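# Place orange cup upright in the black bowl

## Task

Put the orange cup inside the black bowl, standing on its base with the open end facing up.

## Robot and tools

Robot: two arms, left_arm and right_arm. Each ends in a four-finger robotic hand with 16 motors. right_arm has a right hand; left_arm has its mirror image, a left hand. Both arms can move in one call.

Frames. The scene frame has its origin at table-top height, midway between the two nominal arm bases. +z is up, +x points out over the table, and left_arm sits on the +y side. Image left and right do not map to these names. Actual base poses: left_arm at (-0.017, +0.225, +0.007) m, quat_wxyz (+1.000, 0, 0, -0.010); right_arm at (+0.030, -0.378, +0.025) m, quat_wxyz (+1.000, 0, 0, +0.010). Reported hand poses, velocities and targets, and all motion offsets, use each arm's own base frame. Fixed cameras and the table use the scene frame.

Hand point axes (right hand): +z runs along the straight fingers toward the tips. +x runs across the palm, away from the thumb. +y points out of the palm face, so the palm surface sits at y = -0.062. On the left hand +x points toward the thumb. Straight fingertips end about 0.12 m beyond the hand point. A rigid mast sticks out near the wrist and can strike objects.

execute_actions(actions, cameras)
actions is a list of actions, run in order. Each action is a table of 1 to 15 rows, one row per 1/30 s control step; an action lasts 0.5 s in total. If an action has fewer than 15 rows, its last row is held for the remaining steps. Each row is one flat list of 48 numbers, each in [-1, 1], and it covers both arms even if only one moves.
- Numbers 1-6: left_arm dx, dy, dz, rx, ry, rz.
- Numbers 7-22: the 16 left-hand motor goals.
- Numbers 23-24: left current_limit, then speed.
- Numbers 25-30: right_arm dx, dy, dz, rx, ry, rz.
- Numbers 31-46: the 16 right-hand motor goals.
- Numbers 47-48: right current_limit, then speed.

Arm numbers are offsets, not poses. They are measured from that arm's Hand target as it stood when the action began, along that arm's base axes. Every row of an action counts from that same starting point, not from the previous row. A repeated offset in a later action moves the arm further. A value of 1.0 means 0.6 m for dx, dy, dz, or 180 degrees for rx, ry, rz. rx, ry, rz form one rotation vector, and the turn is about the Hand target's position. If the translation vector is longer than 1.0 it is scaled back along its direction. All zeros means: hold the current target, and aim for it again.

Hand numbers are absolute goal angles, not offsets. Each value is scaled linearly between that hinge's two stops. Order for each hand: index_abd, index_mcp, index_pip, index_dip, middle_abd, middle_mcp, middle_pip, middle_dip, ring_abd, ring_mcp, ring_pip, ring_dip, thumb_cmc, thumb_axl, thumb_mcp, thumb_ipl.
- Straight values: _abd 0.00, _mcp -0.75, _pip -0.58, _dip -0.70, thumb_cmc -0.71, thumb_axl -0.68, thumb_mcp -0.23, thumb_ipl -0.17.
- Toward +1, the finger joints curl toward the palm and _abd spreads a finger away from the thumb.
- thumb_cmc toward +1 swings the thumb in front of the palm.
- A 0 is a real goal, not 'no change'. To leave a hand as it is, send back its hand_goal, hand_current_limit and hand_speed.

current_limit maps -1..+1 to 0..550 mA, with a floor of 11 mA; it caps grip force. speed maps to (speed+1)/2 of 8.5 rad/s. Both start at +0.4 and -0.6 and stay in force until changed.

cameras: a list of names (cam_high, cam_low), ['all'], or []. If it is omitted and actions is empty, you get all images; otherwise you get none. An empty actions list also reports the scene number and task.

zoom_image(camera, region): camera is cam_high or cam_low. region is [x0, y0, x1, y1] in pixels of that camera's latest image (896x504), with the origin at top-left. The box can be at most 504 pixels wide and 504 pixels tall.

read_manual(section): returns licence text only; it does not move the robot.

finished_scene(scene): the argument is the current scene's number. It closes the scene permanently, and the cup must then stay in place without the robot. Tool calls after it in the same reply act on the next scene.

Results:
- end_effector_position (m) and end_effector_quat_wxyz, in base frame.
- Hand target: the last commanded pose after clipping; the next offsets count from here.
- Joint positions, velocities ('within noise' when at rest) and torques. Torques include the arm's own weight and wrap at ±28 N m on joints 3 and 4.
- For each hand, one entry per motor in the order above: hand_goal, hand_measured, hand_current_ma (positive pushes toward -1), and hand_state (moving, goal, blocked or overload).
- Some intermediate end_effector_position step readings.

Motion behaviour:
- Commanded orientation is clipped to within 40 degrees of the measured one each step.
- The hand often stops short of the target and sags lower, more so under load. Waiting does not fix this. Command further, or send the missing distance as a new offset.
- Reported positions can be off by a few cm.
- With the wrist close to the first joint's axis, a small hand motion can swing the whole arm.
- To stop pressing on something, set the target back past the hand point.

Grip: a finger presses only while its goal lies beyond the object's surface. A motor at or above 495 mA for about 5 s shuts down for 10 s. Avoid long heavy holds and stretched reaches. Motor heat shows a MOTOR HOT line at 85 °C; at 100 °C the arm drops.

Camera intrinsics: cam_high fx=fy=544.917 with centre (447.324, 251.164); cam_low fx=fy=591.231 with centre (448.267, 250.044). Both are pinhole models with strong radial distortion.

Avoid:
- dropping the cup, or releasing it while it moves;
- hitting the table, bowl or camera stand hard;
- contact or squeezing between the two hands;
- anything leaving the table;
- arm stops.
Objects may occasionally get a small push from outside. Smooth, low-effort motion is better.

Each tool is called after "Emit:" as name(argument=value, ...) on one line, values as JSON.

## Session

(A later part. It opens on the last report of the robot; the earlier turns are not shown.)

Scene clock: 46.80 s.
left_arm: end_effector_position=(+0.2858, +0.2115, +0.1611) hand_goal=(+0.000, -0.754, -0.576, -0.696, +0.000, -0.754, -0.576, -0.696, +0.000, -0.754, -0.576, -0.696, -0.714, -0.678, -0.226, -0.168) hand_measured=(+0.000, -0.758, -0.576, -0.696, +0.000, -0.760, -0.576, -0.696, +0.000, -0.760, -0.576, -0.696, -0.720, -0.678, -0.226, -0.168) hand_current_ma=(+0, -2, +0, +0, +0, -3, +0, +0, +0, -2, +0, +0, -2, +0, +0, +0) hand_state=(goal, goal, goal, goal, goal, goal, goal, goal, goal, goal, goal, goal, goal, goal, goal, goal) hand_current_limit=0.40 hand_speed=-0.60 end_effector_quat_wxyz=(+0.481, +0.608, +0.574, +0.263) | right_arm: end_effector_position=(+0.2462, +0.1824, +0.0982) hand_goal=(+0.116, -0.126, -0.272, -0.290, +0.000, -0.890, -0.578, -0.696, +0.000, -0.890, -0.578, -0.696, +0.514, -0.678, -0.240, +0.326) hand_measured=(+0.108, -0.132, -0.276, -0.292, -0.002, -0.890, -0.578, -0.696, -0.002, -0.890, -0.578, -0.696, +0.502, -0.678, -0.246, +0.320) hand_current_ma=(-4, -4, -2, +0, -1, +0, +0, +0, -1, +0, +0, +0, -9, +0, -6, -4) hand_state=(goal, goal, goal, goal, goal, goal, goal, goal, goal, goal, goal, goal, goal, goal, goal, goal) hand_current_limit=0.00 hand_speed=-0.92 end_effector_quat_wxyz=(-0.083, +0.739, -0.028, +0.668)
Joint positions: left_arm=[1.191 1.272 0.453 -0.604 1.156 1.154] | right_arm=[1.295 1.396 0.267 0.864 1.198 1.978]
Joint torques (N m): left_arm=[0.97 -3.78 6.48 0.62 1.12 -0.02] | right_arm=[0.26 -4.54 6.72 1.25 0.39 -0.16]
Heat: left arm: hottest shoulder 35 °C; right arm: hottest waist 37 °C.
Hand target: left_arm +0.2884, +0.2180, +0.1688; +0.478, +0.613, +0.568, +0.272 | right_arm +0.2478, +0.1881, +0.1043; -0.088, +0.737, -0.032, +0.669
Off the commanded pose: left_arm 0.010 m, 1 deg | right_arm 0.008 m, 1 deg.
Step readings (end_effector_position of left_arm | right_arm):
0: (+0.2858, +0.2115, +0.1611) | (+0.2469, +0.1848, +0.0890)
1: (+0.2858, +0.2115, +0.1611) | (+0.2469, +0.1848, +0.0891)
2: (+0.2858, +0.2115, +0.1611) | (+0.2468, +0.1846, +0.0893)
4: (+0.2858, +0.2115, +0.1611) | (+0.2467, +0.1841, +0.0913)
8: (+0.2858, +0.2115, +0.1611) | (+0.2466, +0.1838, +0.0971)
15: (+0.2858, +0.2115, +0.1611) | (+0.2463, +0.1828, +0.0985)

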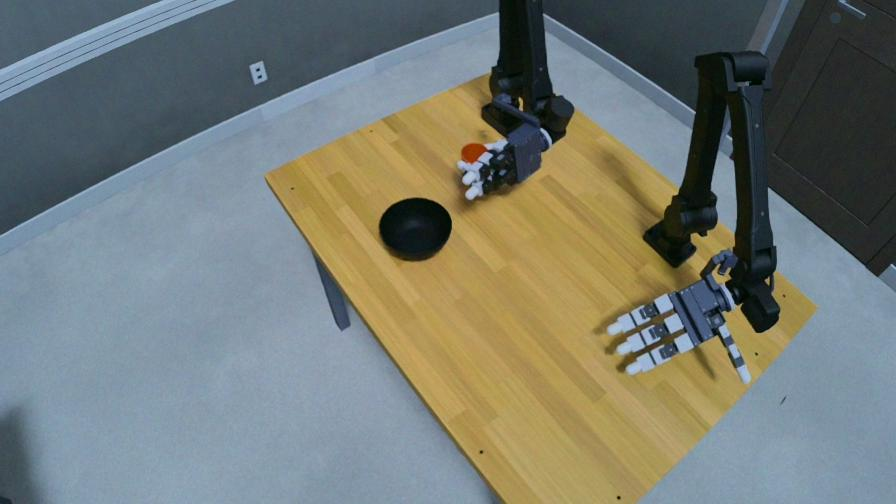

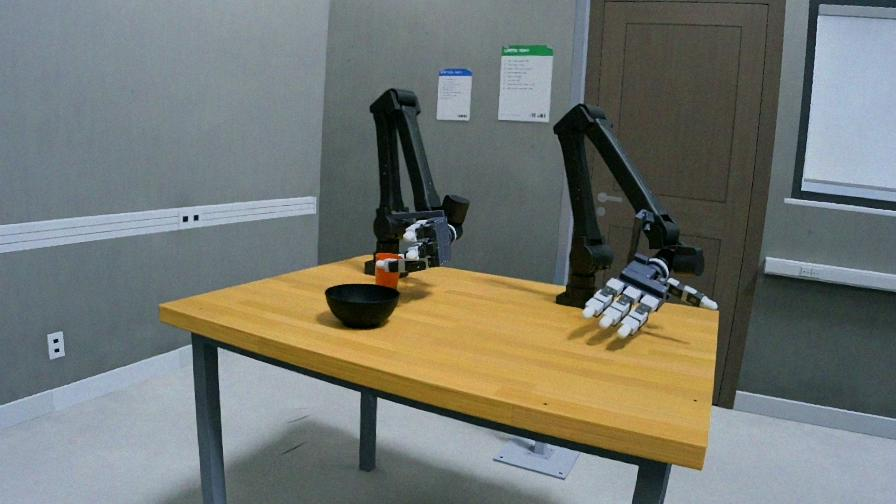

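Emit:
execute_actions(actions=[[[0,0,0,0,0,0,0,-0.754,-0.576,-0.696,0,-0.754,-0.576,-0.696,0,-0.754,-0.576,-0.696,-0.714,-0.678,-0.226,-0.168,0.4,-0.6,0,0,-0.036,0,0,0,0.117,-0.126,-0.272,-0.29,0,-0.89,-0.577,-0.696,0,-0.89,-0.577,-0.696,0.514,-0.677,-0.24,0.326,0.0,-0.92]]], cameras=["cam_low","cam_high"])

Emit:
zoom_image(camera="cam_low", region=[360, 220, 460, 320])

Emit:
zoom_image(camera="cam_high", region=[440, 120, 580, 220])

Scene clock: 48.83 s.
left_arm: end_effector_position=(+0.2858, +0.2115, +0.1611) hand_goal=(+0.000, -0.754, -0.576, -0.696, +0.000, -0.754, -0.576, -0.696, +0.000, -0.754, -0.576, -0.696, -0.714, -0.678, -0.226, -0.168) hand_measured=(+0.000, -0.758, -0.576, -0.696, +0.000, -0.760, -0.576, -0.696, +0.000, -0.760, -0.576, -0.696, -0.720, -0.678, -0.226, -0.168) hand_current_ma=(+0, -2, +0, +0, +0, -3, +0, +0, +0, -2, +0, +0, -2, +0, +0, +0) hand_state=(goal, goal, goal, goal, goal, goal, goal, goal, goal, goal, goal, goal, goal, goal, goal, goal) hand_current_limit=0.40 hand_speed=-0.60 end_effector_quat_wxyz=(+0.481, +0.608, +0.574, +0.263) | right_arm: end_effector_position=(+0.2469, +0.1854, +0.0822) hand_goal=(+0.116, -0.126, -0.272, -0.290, +0.000, -0.890, -0.578, -0.696, +0.000, -0.890, -0.578, -0.696, +0.514, -0.678, -0.240, +0.326) hand_measured=(+0.108, -0.132, -0.276, -0.292, -0.002, -0.890, -0.578, -0.696, -0.002, -0.890, -0.578, -0.696, +0.502, -0.678, -0.246, +0.320) hand_current_ma=(-4, -4, -2, +0, -1, +0, +0, +0, -1, +0, +0, +0, -9, +0, -5, -4) hand_state=(goal, goal, goal, goal, goal, goal, goal, goal, goal, goal, goal, goal, goal, goal, goal, goal) hand_current_limit=0.00 hand_speed=-0.92 end_effector_quat_wxyz=(-0.085, +0.740, -0.030, +0.667)
Joint positions: left_arm=[1.191 1.272 0.453 -0.604 1.156 1.154] | right_arm=[1.295 1.488 0.267 0.955 1.198 1.985]
Joint torques (N m): left_arm=[0.85 -3.72 6.46 0.66 1.13 -0.01] | right_arm=[0.32 -3.55 4.98 2.37 0.36 -0.18]
Heat: left arm: hottest shoulder 35 °C; right arm: hottest waist 37 °C.
Hand target: left_arm +0.2884, +0.2180, +0.1688; +0.478, +0.613, +0.568, +0.272 | right_arm +0.2478, +0.1881, +0.0827; -0.088, +0.737, -0.032, +0.669
Off the commanded pose: left_arm 0.010 m, 1 deg | right_arm 0.003 m, 1 deg.
Step readings (end_effector_position of left_arm | right_arm):
0: (+0.2858, +0.2115, +0.1611) | (+0.2462, +0.1824, +0.0982)
1: (+0.2858, +0.2115, +0.1611) | (+0.2462, +0.1824, +0.0982)
2: (+0.2858, +0.2115, +0.1611) | (+0.2462, +0.1825, +0.0980)
4: (+0.2858, +0.2115, +0.1611) | (+0.2463, +0.1830, +0.0954)
8: (+0.2858, +0.2115, +0.1611) | (+0.2463, +0.1833, +0.0852)
15: (+0.2858, +0.2115, +0.1611) | (+0.2467, +0.1847, +0.0821)

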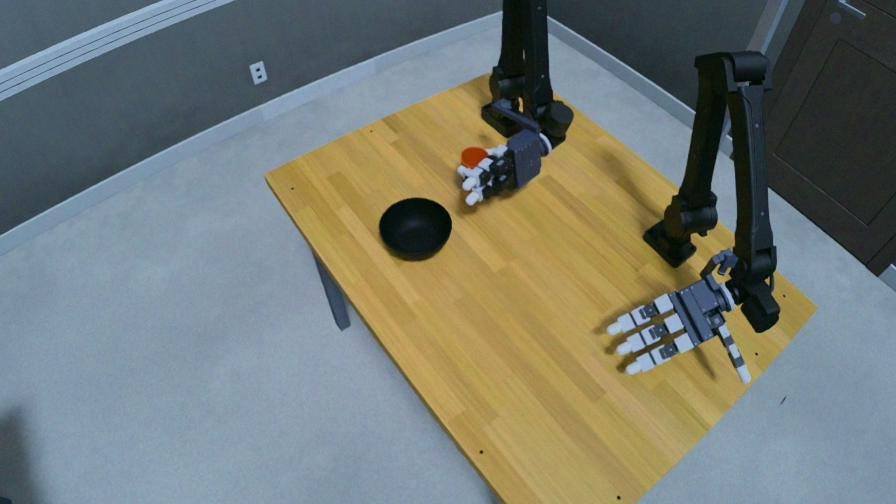

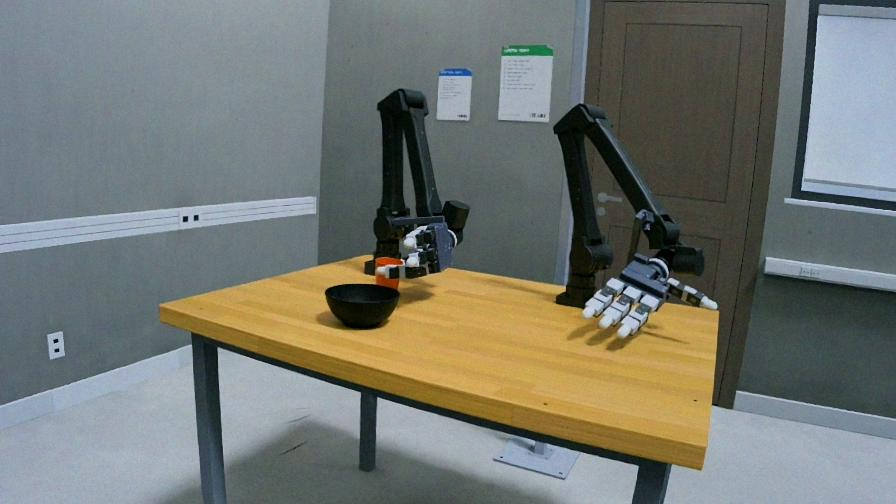

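Scaled by 5.040 from the camera's 896x504 image, which has a finer 1280x720 frame.

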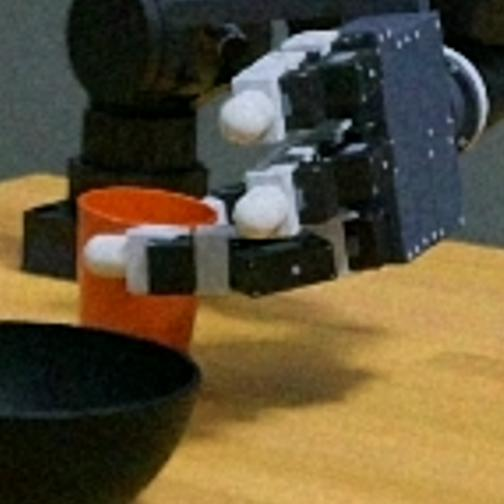

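Scaled by 3.600 from the camera's 896x504 image, which has a finer 1280x720 frame.

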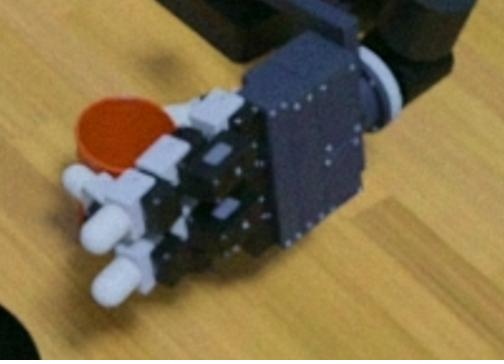

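Emit:
execute_actions(actions=[[[0,0,0,0,0,0,0,-0.754,-0.576,-0.696,0,-0.754,-0.576,-0.696,0,-0.754,-0.576,-0.696,-0.714,-0.678,-0.226,-0.168,0.4,-0.6,0.0011,-0.0062,0.009,0.0413,0.0036,-0.0037,0.117,-0.126,-0.272,-0.29,0,-0.89,-0.577,-0.696,0,-0.89,-0.577,-0.696,0.514,-0.677,-0.24,0.326,0.0,-0.92]],[[0,0,0,0,0,0,0,-0.754,-0.576,-0.696,0,-0.754,-0.576,-0.696,0,-0.754,-0.576,-0.696,-0.714,-0.678,-0.226,-0.168,0.4,-0.6,0.0011,-0.0062,0.009,0.0413,0.0036,-0.0037,0.117,-0.126,-0.272,-0.29,0,-0.89,-0.577,-0.696,0,-0.89,-0.577,-0.696,0.514,-0.677,-0.24,0.326,0.0,-0.92]]], cameras=["cam_low","cam_high"])

Emit:
zoom_image(camera="cam_low", region=[360, 220, 460, 320])

Emit:
zoom_image(camera="cam_high", region=[440, 120, 580, 220])

Scene clock: 50.33 s.
left_arm: end_effector_position=(+0.2858, +0.2115, +0.1611) hand_goal=(+0.000, -0.754, -0.576, -0.696, +0.000, -0.754, -0.576, -0.696, +0.000, -0.754, -0.576, -0.696, -0.714, -0.678, -0.226, -0.168) hand_measured=(+0.000, -0.758, -0.576, -0.696, +0.000, -0.760, -0.576, -0.696, +0.000, -0.760, -0.576, -0.696, -0.720, -0.678, -0.226, -0.168) hand_current_ma=(+0, -2, +0, +0, +0, -3, +0, +0, +0, -2, +0, +0, -2, +0, +0, +0) hand_state=(goal, goal, goal, goal, goal, goal, goal, goal, goal, goal, goal, goal, goal, goal, goal, goal) hand_current_limit=0.40 hand_speed=-0.60 end_effector_quat_wxyz=(+0.481, +0.608, +0.574, +0.263) | right_arm: end_effector_position=(+0.2478, +0.1809, +0.0913) hand_goal=(+0.116, -0.126, -0.272, -0.290, +0.000, -0.890, -0.578, -0.696, +0.000, -0.890, -0.578, -0.696, +0.514, -0.678, -0.240, +0.326) hand_measured=(+0.108, -0.132, -0.276, -0.292, -0.002, -0.888, -0.578, -0.696, -0.002, -0.888, -0.578, -0.696, +0.502, -0.678, -0.246, +0.320) hand_current_ma=(-4, -3, -2, +0, -1, +0, +0, +0, -1, +0, +0, +0, -9, +0, -5, -4) hand_state=(goal, goal, goal, goal, goal, goal, goal, goal, goal, goal, goal, goal, goal, goal, goal, goal) hand_current_limit=0.00 hand_speed=-0.92 end_effector_quat_wxyz=(-0.165, +0.716, -0.104, +0.670)
Joint positions: left_arm=[1.191 1.272 0.453 -0.604 1.156 1.154] | right_arm=[1.279 1.405 0.224 1.056 1.18 2.072]
Joint torques (N m): left_arm=[0.97 -3.66 6.45 0.64 1.13 -0.02] | right_arm=[-0.26 -3.96 4.72 2.3 0.13 -0.06]
Heat: left arm: hottest shoulder 35 °C; right arm: hottest waist 37 °C.
Hand target: left_arm +0.2884, +0.2180, +0.1688; +0.478, +0.613, +0.568, +0.272 | right_arm +0.2491, +0.1805, +0.0935; -0.174, +0.727, -0.128, +0.652
Off the commanded pose: left_arm 0.010 m, 1 deg | right_arm 0.003 m, 4 deg.
joint sent to its limit (right arm) — joint 6 (wrist roll), upper limit. The joint targets are off in orientation, not in position.
Step readings (end_effector_position of left_arm | right_arm):
0: (+0.2858, +0.2115, +0.1611) | (+0.2469, +0.1854, +0.0822)
1: (+0.2858, +0.2115, +0.1611) | (+0.2469, +0.1854, +0.0822)
2: (+0.2858, +0.2115, +0.1611) | (+0.2469, +0.1856, +0.0821)
4: (+0.2858, +0.2115, +0.1611) | (+0.2470, +0.1861, +0.0825)
8: (+0.2858, +0.2115, +0.1611) | (+0.2472, +0.1854, +0.0868)
15: (+0.2858, +0.2115, +0.1611) | (+0.2475, +0.1867, +0.0883)
16: (+0.2858, +0.2115, +0.1611) | (+0.2475, +0.1867, +0.0880)
17: (+0.2858, +0.2115, +0.1611) | (+0.2475, +0.1866, +0.0877)
19: (+0.2858, +0.2115, +0.1611) | (+0.2473, +0.1849, +0.0879)
23: (+0.2858, +0.2115, +0.1611) | (+0.2472, +0.1802, +0.0895)
30: (+0.2858, +0.2115, +0.1611) | (+0.2477, +0.1807, +0.0910)

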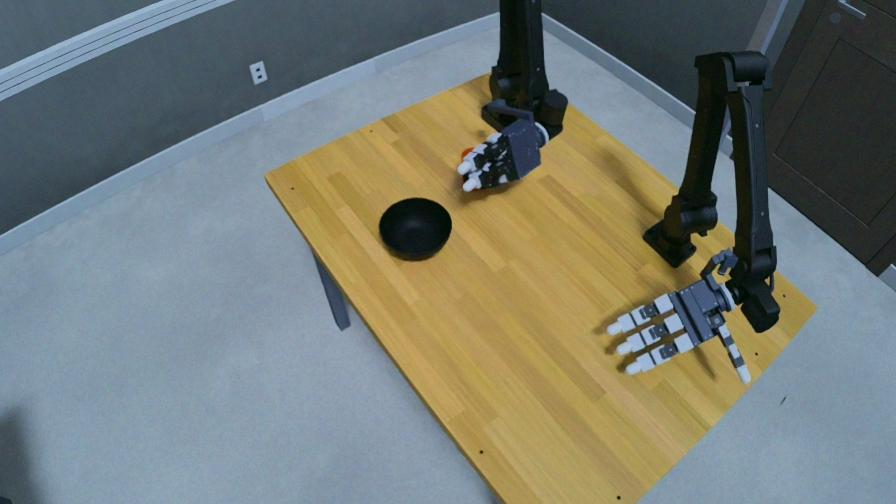

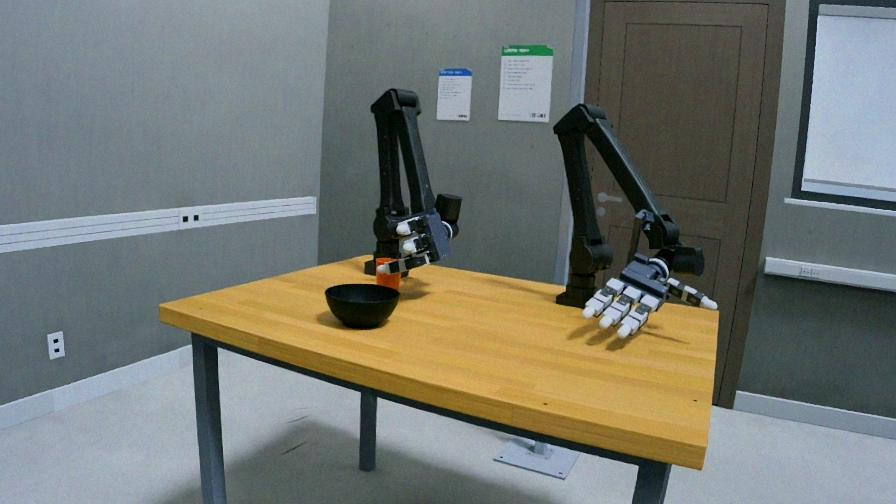

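Scaled by 5.040 from the camera's 896x504 image, which has a finer 1280x720 frame.

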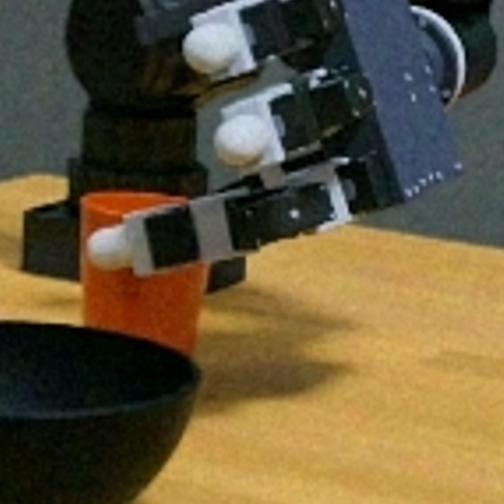

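Scaled by 3.600 from the camera's 896x504 image, which has a finer 1280x720 frame.

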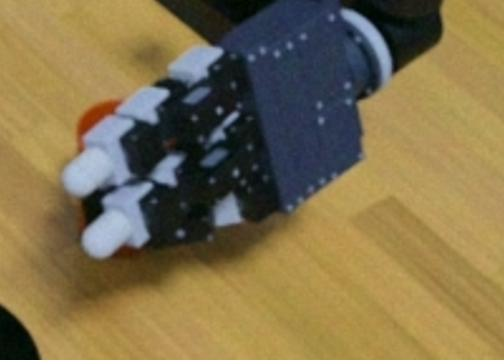

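Emit:
execute_actions(actions=[[[0,0,0,0,0,0,0,-0.754,-0.576,-0.696,0,-0.754,-0.576,-0.696,0,-0.754,-0.576,-0.696,-0.714,-0.678,-0.226,-0.168,0.4,-0.6,0,0,0,-0.0144,-0.0148,0.0045,0.117,-0.06,-0.235,-0.26,0,-0.89,-0.577,-0.696,0,-0.89,-0.577,-0.696,0.514,-0.677,-0.19,0.36,0.0,-0.85]],[[0,0,0,0,0,0,0,-0.754,-0.576,-0.696,0,-0.754,-0.576,-0.696,0,-0.754,-0.576,-0.696,-0.714,-0.678,-0.226,-0.168,0.4,-0.6,0,0,0.06,0,0,0,0.117,-0.05,-0.23,-0.255,0,-0.89,-0.577,-0.696,0,-0.89,-0.577,-0.696,0.514,-0.677,-0.18,0.365,0.0,-0.85]],[[0,0,0,0,0,0,0,-0.754,-0.576,-0.696,0,-0.754,-0.576,-0.696,0,-0.754,-0.576,-0.696,-0.714,-0.678,-0.226,-0.168,0.4,-0.6,0,0,0.09,0,0,0,0.117,-0.05,-0.23,-0.255,0,-0.89,-0.577,-0.696,0,-0.89,-0.577,-0.696,0.514,-0.677,-0.18,0.365,0.0,-0.85]]], cameras=["cam_low","cam_high"])

Emit:
zoom_image(camera="cam_low", region=[350, 180, 470, 300])

Scene clock: 53.27 s.
left_arm: end_effector_position=(+0.2858, +0.2115, +0.1611) hand_goal=(+0.000, -0.754, -0.576, -0.696, +0.000, -0.754, -0.576, -0.696, +0.000, -0.754, -0.576, -0.696, -0.714, -0.678, -0.226, -0.168) hand_measured=(+0.000, -0.758, -0.576, -0.696, +0.000, -0.760, -0.576, -0.696, +0.000, -0.760, -0.576, -0.696, -0.720, -0.678, -0.226, -0.168) hand_current_ma=(+0, -2, +0, +0, +0, -3, +0, +0, +0, -2, +0, +0, -2, +0, +0, +0) hand_state=(goal, goal, goal, goal, goal, goal, goal, goal, goal, goal, goal, goal, goal, goal, goal, goal) hand_current_limit=0.40 hand_speed=-0.60 end_effector_quat_wxyz=(+0.481, +0.608, +0.574, +0.263) | right_arm: end_effector_position=(+0.2437, +0.1653, +0.1635) hand_goal=(+0.116, -0.050, -0.230, -0.256, +0.000, -0.890, -0.578, -0.696, +0.000, -0.890, -0.578, -0.696, +0.514, -0.678, -0.180, +0.364) hand_measured=(+0.108, -0.132, -0.276, -0.284, -0.002, -0.888, -0.578, -0.696, -0.002, -0.888, -0.578, -0.696, +0.498, -0.680, -0.242, +0.332) hand_current_ma=(-4, -197, -74, -34, -1, +0, +0, +0, -1, +0, +0, +0, -14, +0, -176, -66) hand_state=(goal, blocked, blocked, blocked, goal, goal, goal, goal, goal, goal, goal, goal, goal, goal, blocked, blocked) hand_current_limit=0.00 hand_speed=-0.85 end_effector_quat_wxyz=(-0.145, +0.723, -0.084, +0.670)
Joint positions: left_arm=[1.191 1.272 0.453 -0.604 1.156 1.154] | right_arm=[1.279 0.985 0.274 0.555 1.178 2.044]
Joint torques (N m): left_arm=[0.85 -3.78 6.45 0.64 1.13 -0.02] | right_arm=[-0.03 -1.73 13.31 1.21 0.16 -0.07]
Heat: left arm: hottest shoulder 35 °C; right arm: hottest waist 37 °C.
Hand target: left_arm +0.2884, +0.2180, +0.1688; +0.478, +0.613, +0.568, +0.272 | right_arm +0.2492, +0.1806, +0.1836; -0.166, +0.716, -0.104, +0.670
Off the commanded pose: left_arm 0.010 m, 1 deg | right_arm 0.026 m, 3 deg.
Step readings (end_effector_position of left_arm | right_arm):
0: (+0.2858, +0.2115, +0.1611) | (+0.2478, +0.1810, +0.0913)
1: (+0.2858, +0.2115, +0.1611) | (+0.2478, +0.1810, +0.0912)
2: (+0.2858, +0.2115, +0.1611) | (+0.2478, +0.1811, +0.0912)
4: (+0.2858, +0.2115, +0.1611) | (+0.2479, +0.1814, +0.0912)
8: (+0.2858, +0.2115, +0.1611) | (+0.2480, +0.1818, +0.0912)
15: (+0.2858, +0.2115, +0.1611) | (+0.2480, +0.1819, +0.0911)
16: (+0.2858, +0.2115, +0.1611) | (+0.2480, +0.1818, +0.0912)
17: (+0.2858, +0.2115, +0.1611) | (+0.2479, +0.1813, +0.0920)
19: (+0.2858, +0.2115, +0.1611) | (+0.2478, +0.1801, +0.0982)
23: (+0.2858, +0.2115, +0.1611) | (+0.2476, +0.1781, +0.1157)
30: (+0.2858, +0.2115, +0.1611) | (+0.2460, +0.1730, +0.1212)
31: (+0.2858, +0.2115, +0.1611) | (+0.2459, +0.1724, +0.1211)
32: (+0.2858, +0.2115, +0.1611) | (+0.2456, +0.1713, +0.1217)
34: (+0.2858, +0.2115, +0.1611) | (+0.2451, +0.1685, +0.1291)
38: (+0.2858, +0.2115, +0.1611) | (+0.2451, +0.1672, +0.1536)
45: (+0.2858, +0.2115, +0.1611) | (+0.2450, +0.1672, +0.1673)

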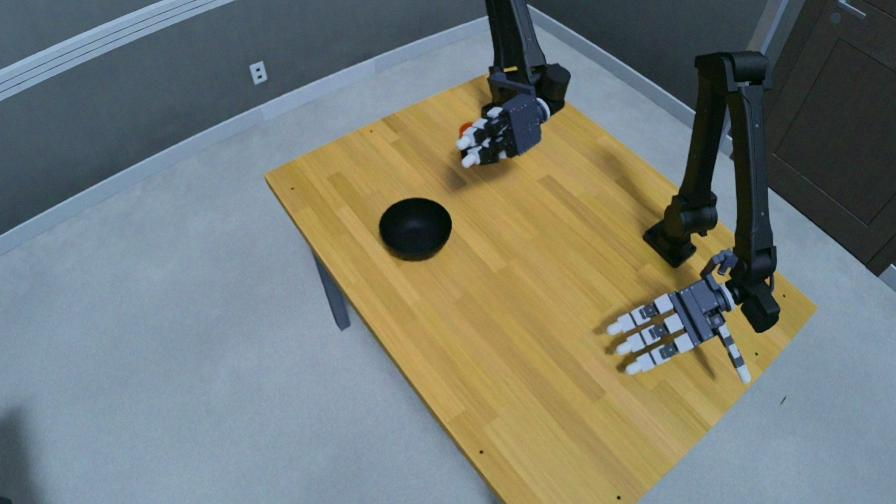

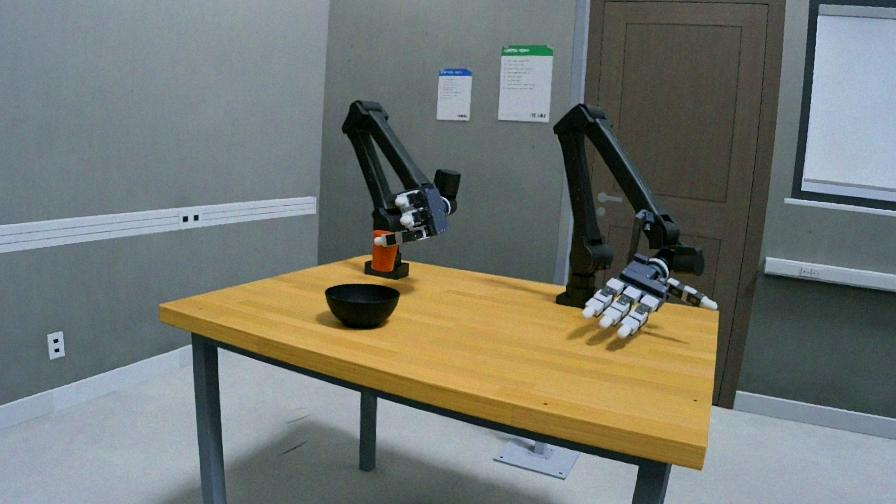

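Scaled by 4.200 from the camera's 896x504 image, which has a finer 1280x720 frame.

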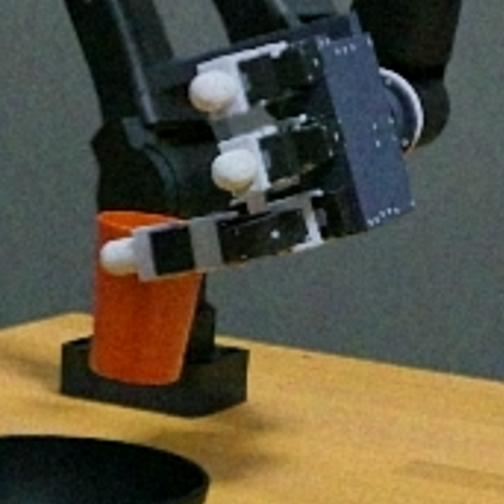

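Emit:
execute_actions(actions=[[[0,0,0,0,0,0,0,-0.754,-0.576,-0.696,0,-0.754,-0.576,-0.696,0,-0.754,-0.576,-0.696,-0.714,-0.678,-0.226,-0.168,0.4,-0.6,0,0,0.09,0,0,0,0.117,-0.05,-0.23,-0.255,0,-0.89,-0.577,-0.696,0,-0.89,-0.577,-0.696,0.514,-0.677,-0.18,0.365,0.0,-0.85]],[[0,0,0,0,0,0,0,-0.754,-0.576,-0.696,0,-0.754,-0.576,-0.696,0,-0.754,-0.576,-0.696,-0.714,-0.678,-0.226,-0.168,0.4,-0.6,0.09,0.03,0.02,0,0,0,0.117,-0.05,-0.23,-0.255,0,-0.89,-0.577,-0.696,0,-0.89,-0.577,-0.696,0.514,-0.677,-0.18,0.365,0.0,-0.85]],[[0,0,0,0,0,0,0,-0.754,-0.576,-0.696,0,-0.754,-0.576,-0.696,0,-0.754,-0.576,-0.696,-0.714,-0.678,-0.226,-0.168,0.4,-0.6,0.1,0.0356,0,0,0,0,0.117,-0.05,-0.23,-0.255,0,-0.89,-0.577,-0.696,0,-0.89,-0.577,-0.696,0.514,-0.677,-0.18,0.365,0.0,-0.85]]], cameras=["cam_low","cam_high"])

Emit:
zoom_image(camera="cam_low", region=[310, 160, 470, 330])

Scene clock: 55.37 s.
left_arm: end_effector_position=(+0.2858, +0.2115, +0.1611) hand_goal=(+0.000, -0.754, -0.576, -0.696, +0.000, -0.754, -0.576, -0.696, +0.000, -0.754, -0.576, -0.696, -0.714, -0.678, -0.226, -0.168) hand_measured=(+0.000, -0.758, -0.576, -0.696, +0.000, -0.760, -0.576, -0.696, +0.000, -0.760, -0.576, -0.696, -0.720, -0.678, -0.226, -0.168) hand_current_ma=(+0, -2, +0, +0, +0, -3, +0, +0, +0, -2, +0, +0, -2, +0, +0, +0) hand_state=(goal, goal, goal, goal, goal, goal, goal, goal, goal, goal, goal, goal, goal, goal, goal, goal) hand_current_limit=0.40 hand_speed=-0.60 end_effector_quat_wxyz=(+0.481, +0.608, +0.574, +0.263) | right_arm: end_effector_position=(+0.3496, +0.2067, +0.2220) hand_goal=(+0.116, -0.050, -0.230, -0.256, +0.000, -0.890, -0.578, -0.696, +0.000, -0.890, -0.578, -0.696, +0.514, -0.678, -0.180, +0.364) hand_measured=(+0.108, -0.132, -0.276, -0.284, -0.002, -0.886, -0.578, -0.696, -0.002, -0.888, -0.578, -0.696, +0.498, -0.680, -0.242, +0.332) hand_current_ma=(-4, -197, -74, -34, -1, +1, +0, +0, -1, +1, +0, +0, -15, +0, -175, -66) hand_state=(goal, blocked, blocked, blocked, goal, goal, goal, goal, goal, goal, goal, goal, goal, goal, blocked, blocked) hand_current_limit=0.00 hand_speed=-0.85 end_effector_quat_wxyz=(-0.148, +0.733, -0.090, +0.657)
Joint positions: left_arm=[1.191 1.272 0.453 -0.604 1.156 1.154] | right_arm=[0.984 1.119 0.561 0.413 0.88 2.027]
Joint torques (N m): left_arm=[0.97 -3.78 6.45 0.64 1.13 -0.01] | right_arm=[-0.32 -3.49 15.04 2.77 0.12 -0.24]
Heat: left arm: hottest shoulder 35 °C; right arm: hottest waist 37 °C.
Hand target: left_arm +0.2884, +0.2180, +0.1688; +0.478, +0.613, +0.568, +0.272 | right_arm +0.3632, +0.2200, +0.2496; -0.166, +0.716, -0.104, +0.670
Off the commanded pose: left_arm 0.010 m, 1 deg | right_arm 0.034 m, 4 deg.
Step readings (end_effector_position of left_arm | right_arm):
0: (+0.2858, +0.2115, +0.1611) | (+0.2437, +0.1653, +0.1635)
1: (+0.2858, +0.2115, +0.1611) | (+0.2437, +0.1652, +0.1636)
2: (+0.2858, +0.2115, +0.1611) | (+0.2437, +0.1651, +0.1649)
4: (+0.2858, +0.2115, +0.1611) | (+0.2437, +0.1646, +0.1736)
8: (+0.2858, +0.2115, +0.1611) | (+0.2446, +0.1670, +0.2026)
15: (+0.2858, +0.2115, +0.1611) | (+0.2451, +0.1688, +0.2180)
16: (+0.2858, +0.2115, +0.1611) | (+0.2451, +0.1690, +0.2171)
17: (+0.2858, +0.2115, +0.1611) | (+0.2470, +0.1711, +0.2165)
19: (+0.2858, +0.2115, +0.1611) | (+0.2565, +0.1764, +0.2171)
23: (+0.2858, +0.2115, +0.1611) | (+0.2781, +0.1808, +0.2236)
30: (+0.2858, +0.2115, +0.1611) | (+0.2912, +0.1842, +0.2234)
31: (+0.2858, +0.2115, +0.1611) | (+0.2920, +0.1849, +0.2228)
32: (+0.2858, +0.2115, +0.1611) | (+0.2947, +0.1867, +0.2223)
34: (+0.2858, +0.2115, +0.1611) | (+0.3063, +0.1940, +0.2220)
38: (+0.2858, +0.2115, +0.1611) | (+0.3333, +0.2019, +0.2231)
45: (+0.2858, +0.2115, +0.1611) | (+0.3480, +0.2055, +0.2201)

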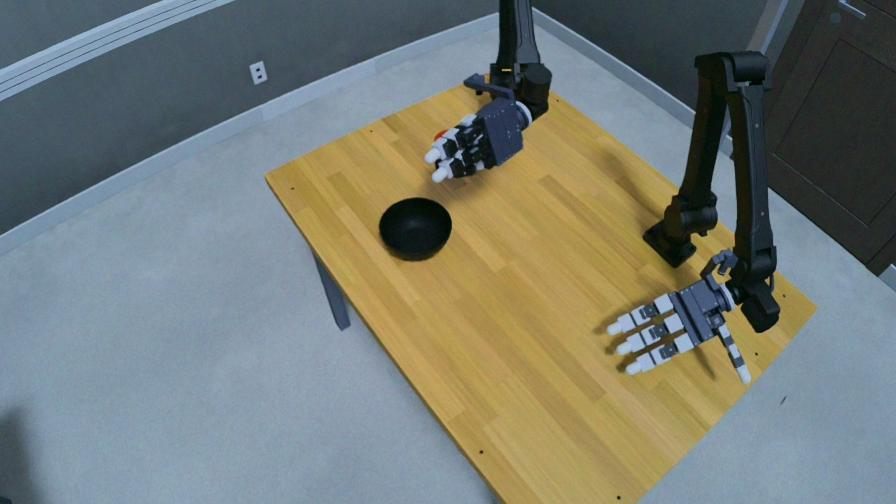

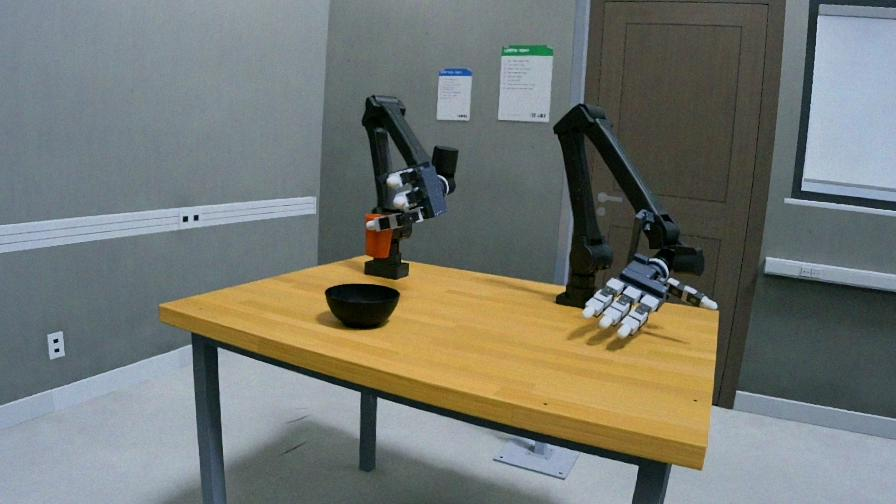

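Scaled by 2.965 from the camera's 896x504 image, which has a finer 1280x720 frame.

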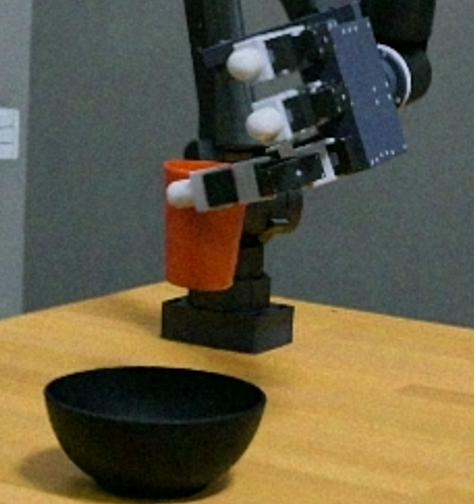

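Emit:
execute_actions(actions=[[[0,0,0,0,0,0,0,-0.754,-0.576,-0.696,0,-0.754,-0.576,-0.696,0,-0.754,-0.576,-0.696,-0.714,-0.678,-0.226,-0.168,0.4,-0.6,0.104,0.038,0.01,0,0,0,0.117,-0.05,-0.23,-0.255,0,-0.89,-0.577,-0.696,0,-0.89,-0.577,-0.696,0.514,-0.677,-0.18,0.365,0.0,-0.85]],[[0,0,0,0,0,0,0,-0.754,-0.576,-0.696,0,-0.754,-0.576,-0.696,0,-0.754,-0.576,-0.696,-0.714,-0.678,-0.226,-0.168,0.4,-0.6,0.105,0.038,0,0,0,0,0.117,-0.05,-0.23,-0.255,0,-0.89,-0.577,-0.696,0,-0.89,-0.577,-0.696,0.514,-0.677,-0.18,0.365,0.0,-0.85]],[[0,0,0,0,0,0,0,-0.754,-0.576,-0.696,0,-0.754,-0.576,-0.696,0,-0.754,-0.576,-0.696,-0.714,-0.678,-0.226,-0.168,0.4,-0.6,0,0,0,0,0,0,0.117,-0.05,-0.23,-0.255,0,-0.89,-0.577,-0.696,0,-0.89,-0.577,-0.696,0.514,-0.677,-0.18,0.365,0.0,-0.85]]], cameras=["cam_low","cam_high"])

Emit:
zoom_image(camera="cam_low", region=[290, 160, 450, 330])

Emit:
zoom_image(camera="cam_high", region=[350, 100, 550, 270])

Scene clock: 57.27 s.
left_arm: end_effector_position=(+0.2858, +0.2115, +0.1611) hand_goal=(+0.000, -0.754, -0.576, -0.696, +0.000, -0.754, -0.576, -0.696, +0.000, -0.754, -0.576, -0.696, -0.714, -0.678, -0.226, -0.168) hand_measured=(+0.000, -0.758, -0.576, -0.696, +0.000, -0.760, -0.576, -0.696, +0.000, -0.760, -0.576, -0.696, -0.720, -0.678, -0.226, -0.168) hand_current_ma=(+0, -2, +0, +0, +0, -3, +0, +0, +0, -2, +0, +0, -2, +0, +0, +0) hand_state=(goal, goal, goal, goal, goal, goal, goal, goal, goal, goal, goal, goal, goal, goal, goal, goal) hand_current_limit=0.40 hand_speed=-0.60 end_effector_quat_wxyz=(+0.481, +0.608, +0.574, +0.263) | right_arm: end_effector_position=(+0.4731, +0.2535, +0.2268) hand_goal=(+0.116, -0.050, -0.230, -0.256, +0.000, -0.890, -0.578, -0.696, +0.000, -0.890, -0.578, -0.696, +0.514, -0.678, -0.180, +0.364) hand_measured=(+0.108, -0.132, -0.276, -0.284, -0.002, -0.886, -0.578, -0.696, -0.002, -0.886, -0.578, -0.696, +0.498, -0.680, -0.242, +0.332) hand_current_ma=(-4, -197, -74, -34, -1, +1, +0, +0, -1, +1, +0, +0, -15, +0, -175, -66) hand_state=(goal, blocked, blocked, blocked, goal, goal, goal, goal, goal, goal, goal, goal, goal, goal, blocked, blocked) hand_current_limit=0.00 hand_speed=-0.85 end_effector_quat_wxyz=(-0.150, +0.735, -0.095, +0.654)
Joint positions: left_arm=[1.191 1.272 0.453 -0.604 1.156 1.154] | right_arm=[0.802 1.435 0.852 0.453 0.702 2.01]
Joint torques (N m): left_arm=[0.85 -3.72 6.46 0.62 1.13 -0.02] | right_arm=[-0.09 -7.88 15.08 2.78 0.09 -0.24]
Heat: left arm: hottest shoulder 35 °C; right arm: hottest waist 37 °C.
Hand target: left_arm +0.2884, +0.2180, +0.1688; +0.478, +0.613, +0.568, +0.272 | right_arm +0.4886, +0.2655, +0.2556; -0.166, +0.716, -0.104, +0.670
Off the commanded pose: left_arm 0.010 m, 1 deg | right_arm 0.035 m, 4 deg.
Step readings (end_effector_position of left_arm | right_arm):
0: (+0.2858, +0.2115, +0.1611) | (+0.3496, +0.2067, +0.2220)
1: (+0.2858, +0.2115, +0.1611) | (+0.3500, +0.2072, +0.2221)
2: (+0.2858, +0.2115, +0.1611) | (+0.3524, +0.2091, +0.2222)
4: (+0.2858, +0.2115, +0.1611) | (+0.3649, +0.2159, +0.2238)
8: (+0.2858, +0.2115, +0.1611) | (+0.3950, +0.2259, +0.2282)
15: (+0.2858, +0.2115, +0.1611) | (+0.4093, +0.2290, +0.2255)
16: (+0.2858, +0.2115, +0.1611) | (+0.4098, +0.2297, +0.2253)
17: (+0.2858, +0.2115, +0.1611) | (+0.4125, +0.2309, +0.2255)
19: (+0.2858, +0.2115, +0.1611) | (+0.4253, +0.2391, +0.2270)
23: (+0.2858, +0.2115, +0.1611) | (+0.4571, +0.2508, +0.2295)
30: (+0.2858, +0.2115, +0.1611) | (+0.4715, +0.2516, +0.2234)
31: (+0.2858, +0.2115, +0.1611) | (+0.4716, +0.2519, +0.2234)
32: (+0.2858, +0.2115, +0.1611) | (+0.4717, +0.2520, +0.2235)
34: (+0.2858, +0.2115, +0.1611) | (+0.4722, +0.2524, +0.2246)
38: (+0.2858, +0.2115, +0.1611) | (+0.4730, +0.2533, +0.2264)
45: (+0.2858, +0.2115, +0.1611) | (+0.4731, +0.2535, +0.2268)

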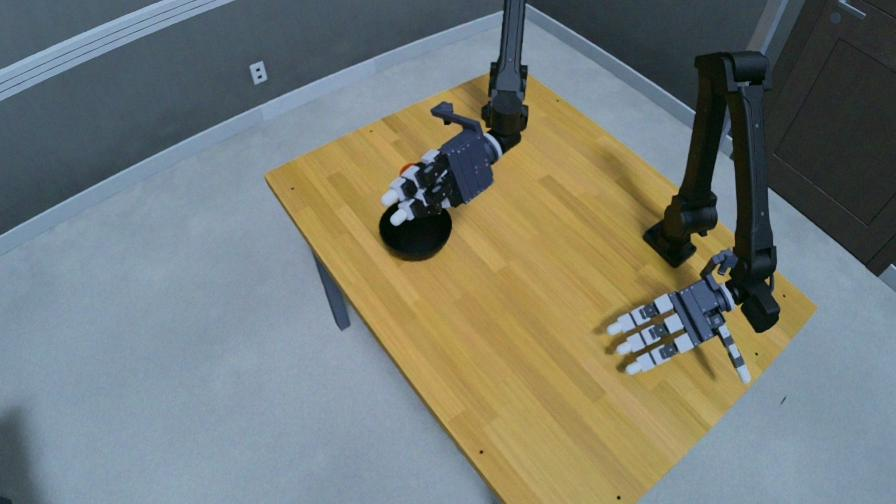

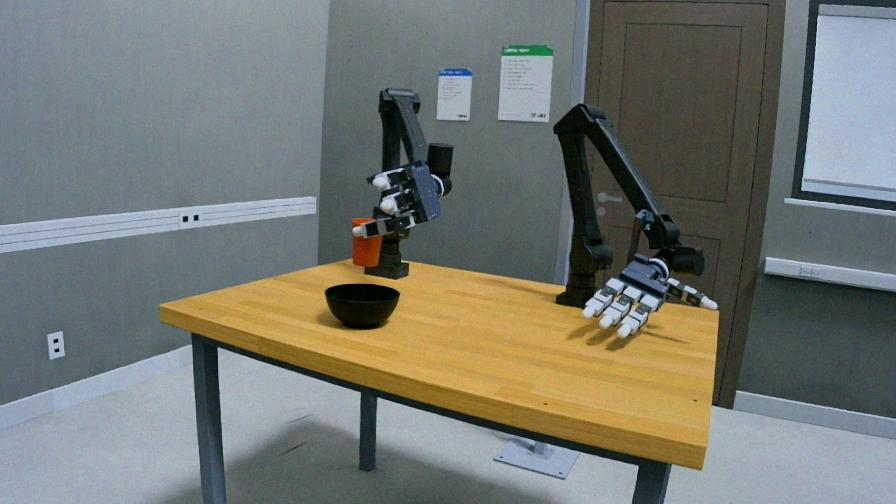

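Scaled by 2.965 from the camera's 896x504 image, which has a finer 1280x720 frame.

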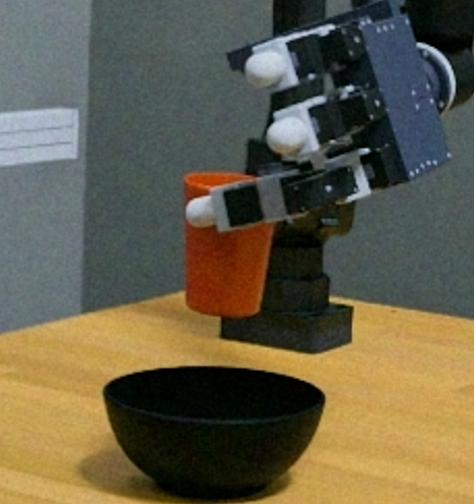

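Scaled by 2.520 from the camera's 896x504 image, which has a finer 1280x720 frame.

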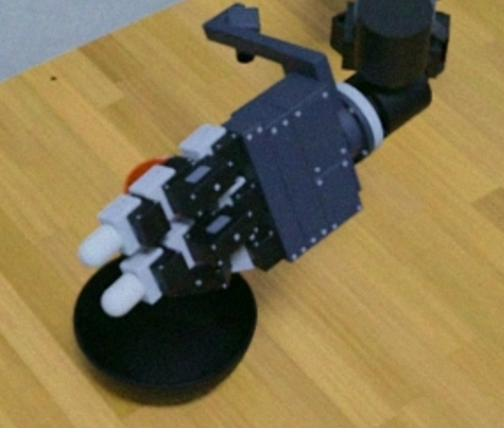

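Emit:
execute_actions(actions=[[[0,0,0,0,0,0,0,-0.754,-0.576,-0.696,0,-0.754,-0.576,-0.696,0,-0.754,-0.576,-0.696,-0.714,-0.678,-0.226,-0.168,0.4,-0.6,0.012,0.012,-0.045,0,0,0,0.117,-0.05,-0.23,-0.255,0,-0.89,-0.577,-0.696,0,-0.89,-0.577,-0.696,0.514,-0.677,-0.18,0.365,0.0,-0.85]],[[0,0,0,0,0,0,0,-0.754,-0.576,-0.696,0,-0.754,-0.576,-0.696,0,-0.754,-0.576,-0.696,-0.714,-0.678,-0.226,-0.168,0.4,-0.6,0,0,-0.045,0,0,0,0.117,-0.05,-0.23,-0.255,0,-0.89,-0.577,-0.696,0,-0.89,-0.577,-0.696,0.514,-0.677,-0.18,0.365,0.0,-0.85]]], cameras=["cam_low","cam_high"])

Emit:
zoom_image(camera="cam_low", region=[290, 160, 450, 330])

Emit:
zoom_image(camera="cam_high", region=[350, 100, 550, 270])

Scene clock: 59.17 s.
left_arm: end_effector_position=(+0.2858, +0.2115, +0.1611) hand_goal=(+0.000, -0.754, -0.576, -0.696, +0.000, -0.754, -0.576, -0.696, +0.000, -0.754, -0.576, -0.696, -0.714, -0.678, -0.226, -0.168) hand_measured=(+0.000, -0.758, -0.576, -0.696, +0.000, -0.760, -0.576, -0.696, +0.000, -0.760, -0.576, -0.696, -0.720, -0.678, -0.226, -0.168) hand_current_ma=(+0, -2, +0, +0, +0, -3, +0, +0, +0, -2, +0, +0, -2, +0, +0, +0) hand_state=(goal, goal, goal, goal, goal, goal, goal, goal, goal, goal, goal, goal, goal, goal, goal, goal) hand_current_limit=0.40 hand_speed=-0.60 end_effector_quat_wxyz=(+0.481, +0.608, +0.574, +0.263) | right_arm: end_effector_position=(+0.4882, +0.2692, +0.1883) hand_goal=(+0.116, -0.050, -0.230, -0.256, +0.000, -0.890, -0.578, -0.696, +0.000, -0.890, -0.578, -0.696, +0.514, -0.678, -0.180, +0.364) hand_measured=(+0.108, -0.132, -0.276, -0.284, -0.002, -0.886, -0.578, -0.696, -0.002, -0.886, -0.578, -0.696, +0.498, -0.680, -0.242, +0.332) hand_current_ma=(-4, -197, -74, -34, -1, +1, +0, +0, -1, +1, +0, +0, -15, +0, -175, -66) hand_state=(goal, blocked, blocked, blocked, goal, goal, goal, goal, goal, goal, goal, goal, goal, goal, blocked, blocked) hand_current_limit=0.00 hand_speed=-0.85 end_effector_quat_wxyz=(-0.158, +0.728, -0.100, +0.660)
Joint positions: left_arm=[1.191 1.272 0.453 -0.604 1.156 1.154] | right_arm=[0.802 1.56 0.853 0.604 0.701 2.01]
Joint torques (N m): left_arm=[0.85 -3.66 6.43 0.62 1.13 -0.01] | right_arm=[-0.09 -9.17 10.93 2.97 0.09 -0.23]
Heat: left arm: hottest shoulder 35 °C; right arm: hottest waist 37 °C.
Hand target: left_arm +0.2884, +0.2180, +0.1688; +0.478, +0.613, +0.568, +0.272 | right_arm +0.4958, +0.2727, +0.2016; -0.166, +0.716, -0.104, +0.670
Off the commanded pose: left_arm 0.010 m, 1 deg | right_arm 0.016 m, 2 deg.
Step readings (end_effector_position of left_arm | right_arm):
0: (+0.2858, +0.2115, +0.1611) | (+0.4731, +0.2535, +0.2268)
1: (+0.2858, +0.2115, +0.1611) | (+0.4732, +0.2536, +0.2266)
2: (+0.2858, +0.2115, +0.1611) | (+0.4736, +0.2541, +0.2264)
4: (+0.2858, +0.2115, +0.1611) | (+0.4759, +0.2564, +0.2239)
8: (+0.2858, +0.2115, +0.1611) | (+0.4800, +0.2608, +0.2087)
15: (+0.2858, +0.2115, +0.1611) | (+0.4818, +0.2627, +0.1983)
16: (+0.2858, +0.2115, +0.1611) | (+0.4819, +0.2628, +0.1987)
17: (+0.2858, +0.2115, +0.1611) | (+0.4824, +0.2632, +0.1993)
19: (+0.2858, +0.2115, +0.1611) | (+0.4840, +0.2649, +0.2002)
23: (+0.2858, +0.2115, +0.1611) | (+0.4866, +0.2676, +0.1950)
30: (+0.2858, +0.2115, +0.1611) | (+0.4880, +0.2690, +0.1878)

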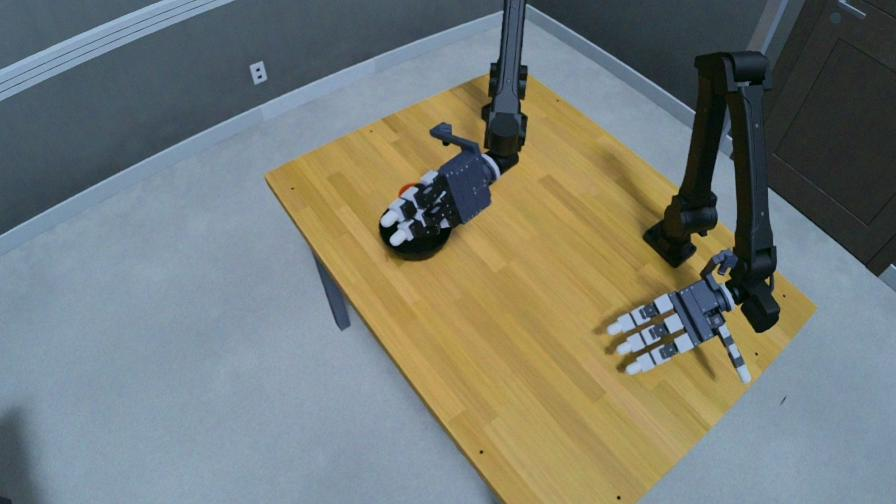

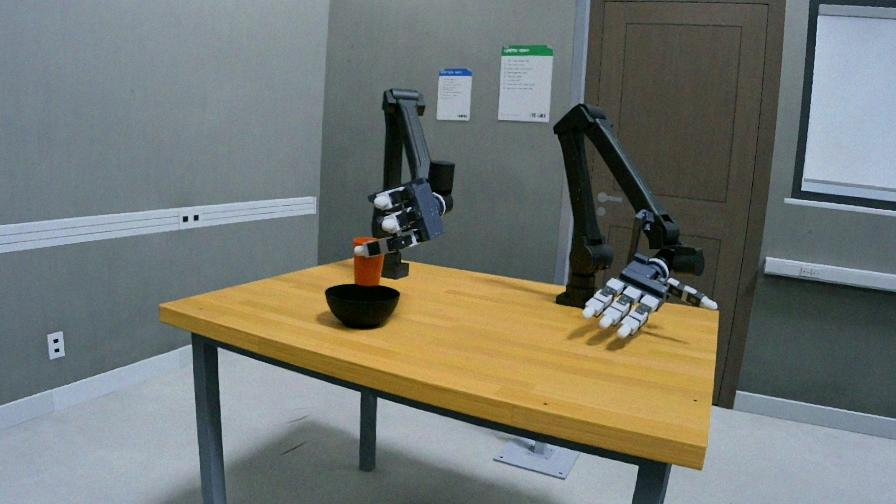

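Scaled by 2.965 from the camera's 896x504 image, which has a finer 1280x720 frame.

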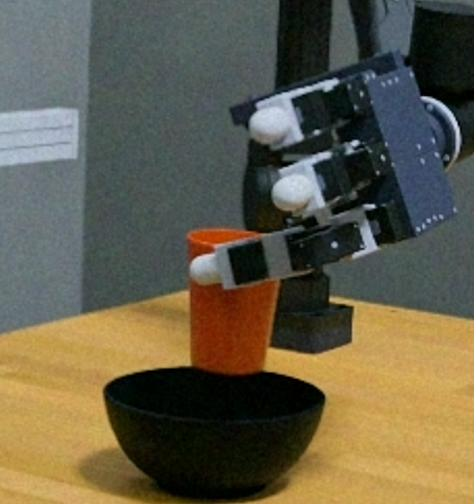

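Scaled by 2.520 from the camera's 896x504 image, which has a finer 1280x720 frame.

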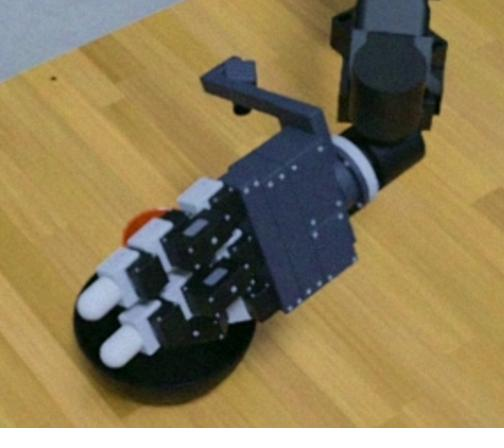

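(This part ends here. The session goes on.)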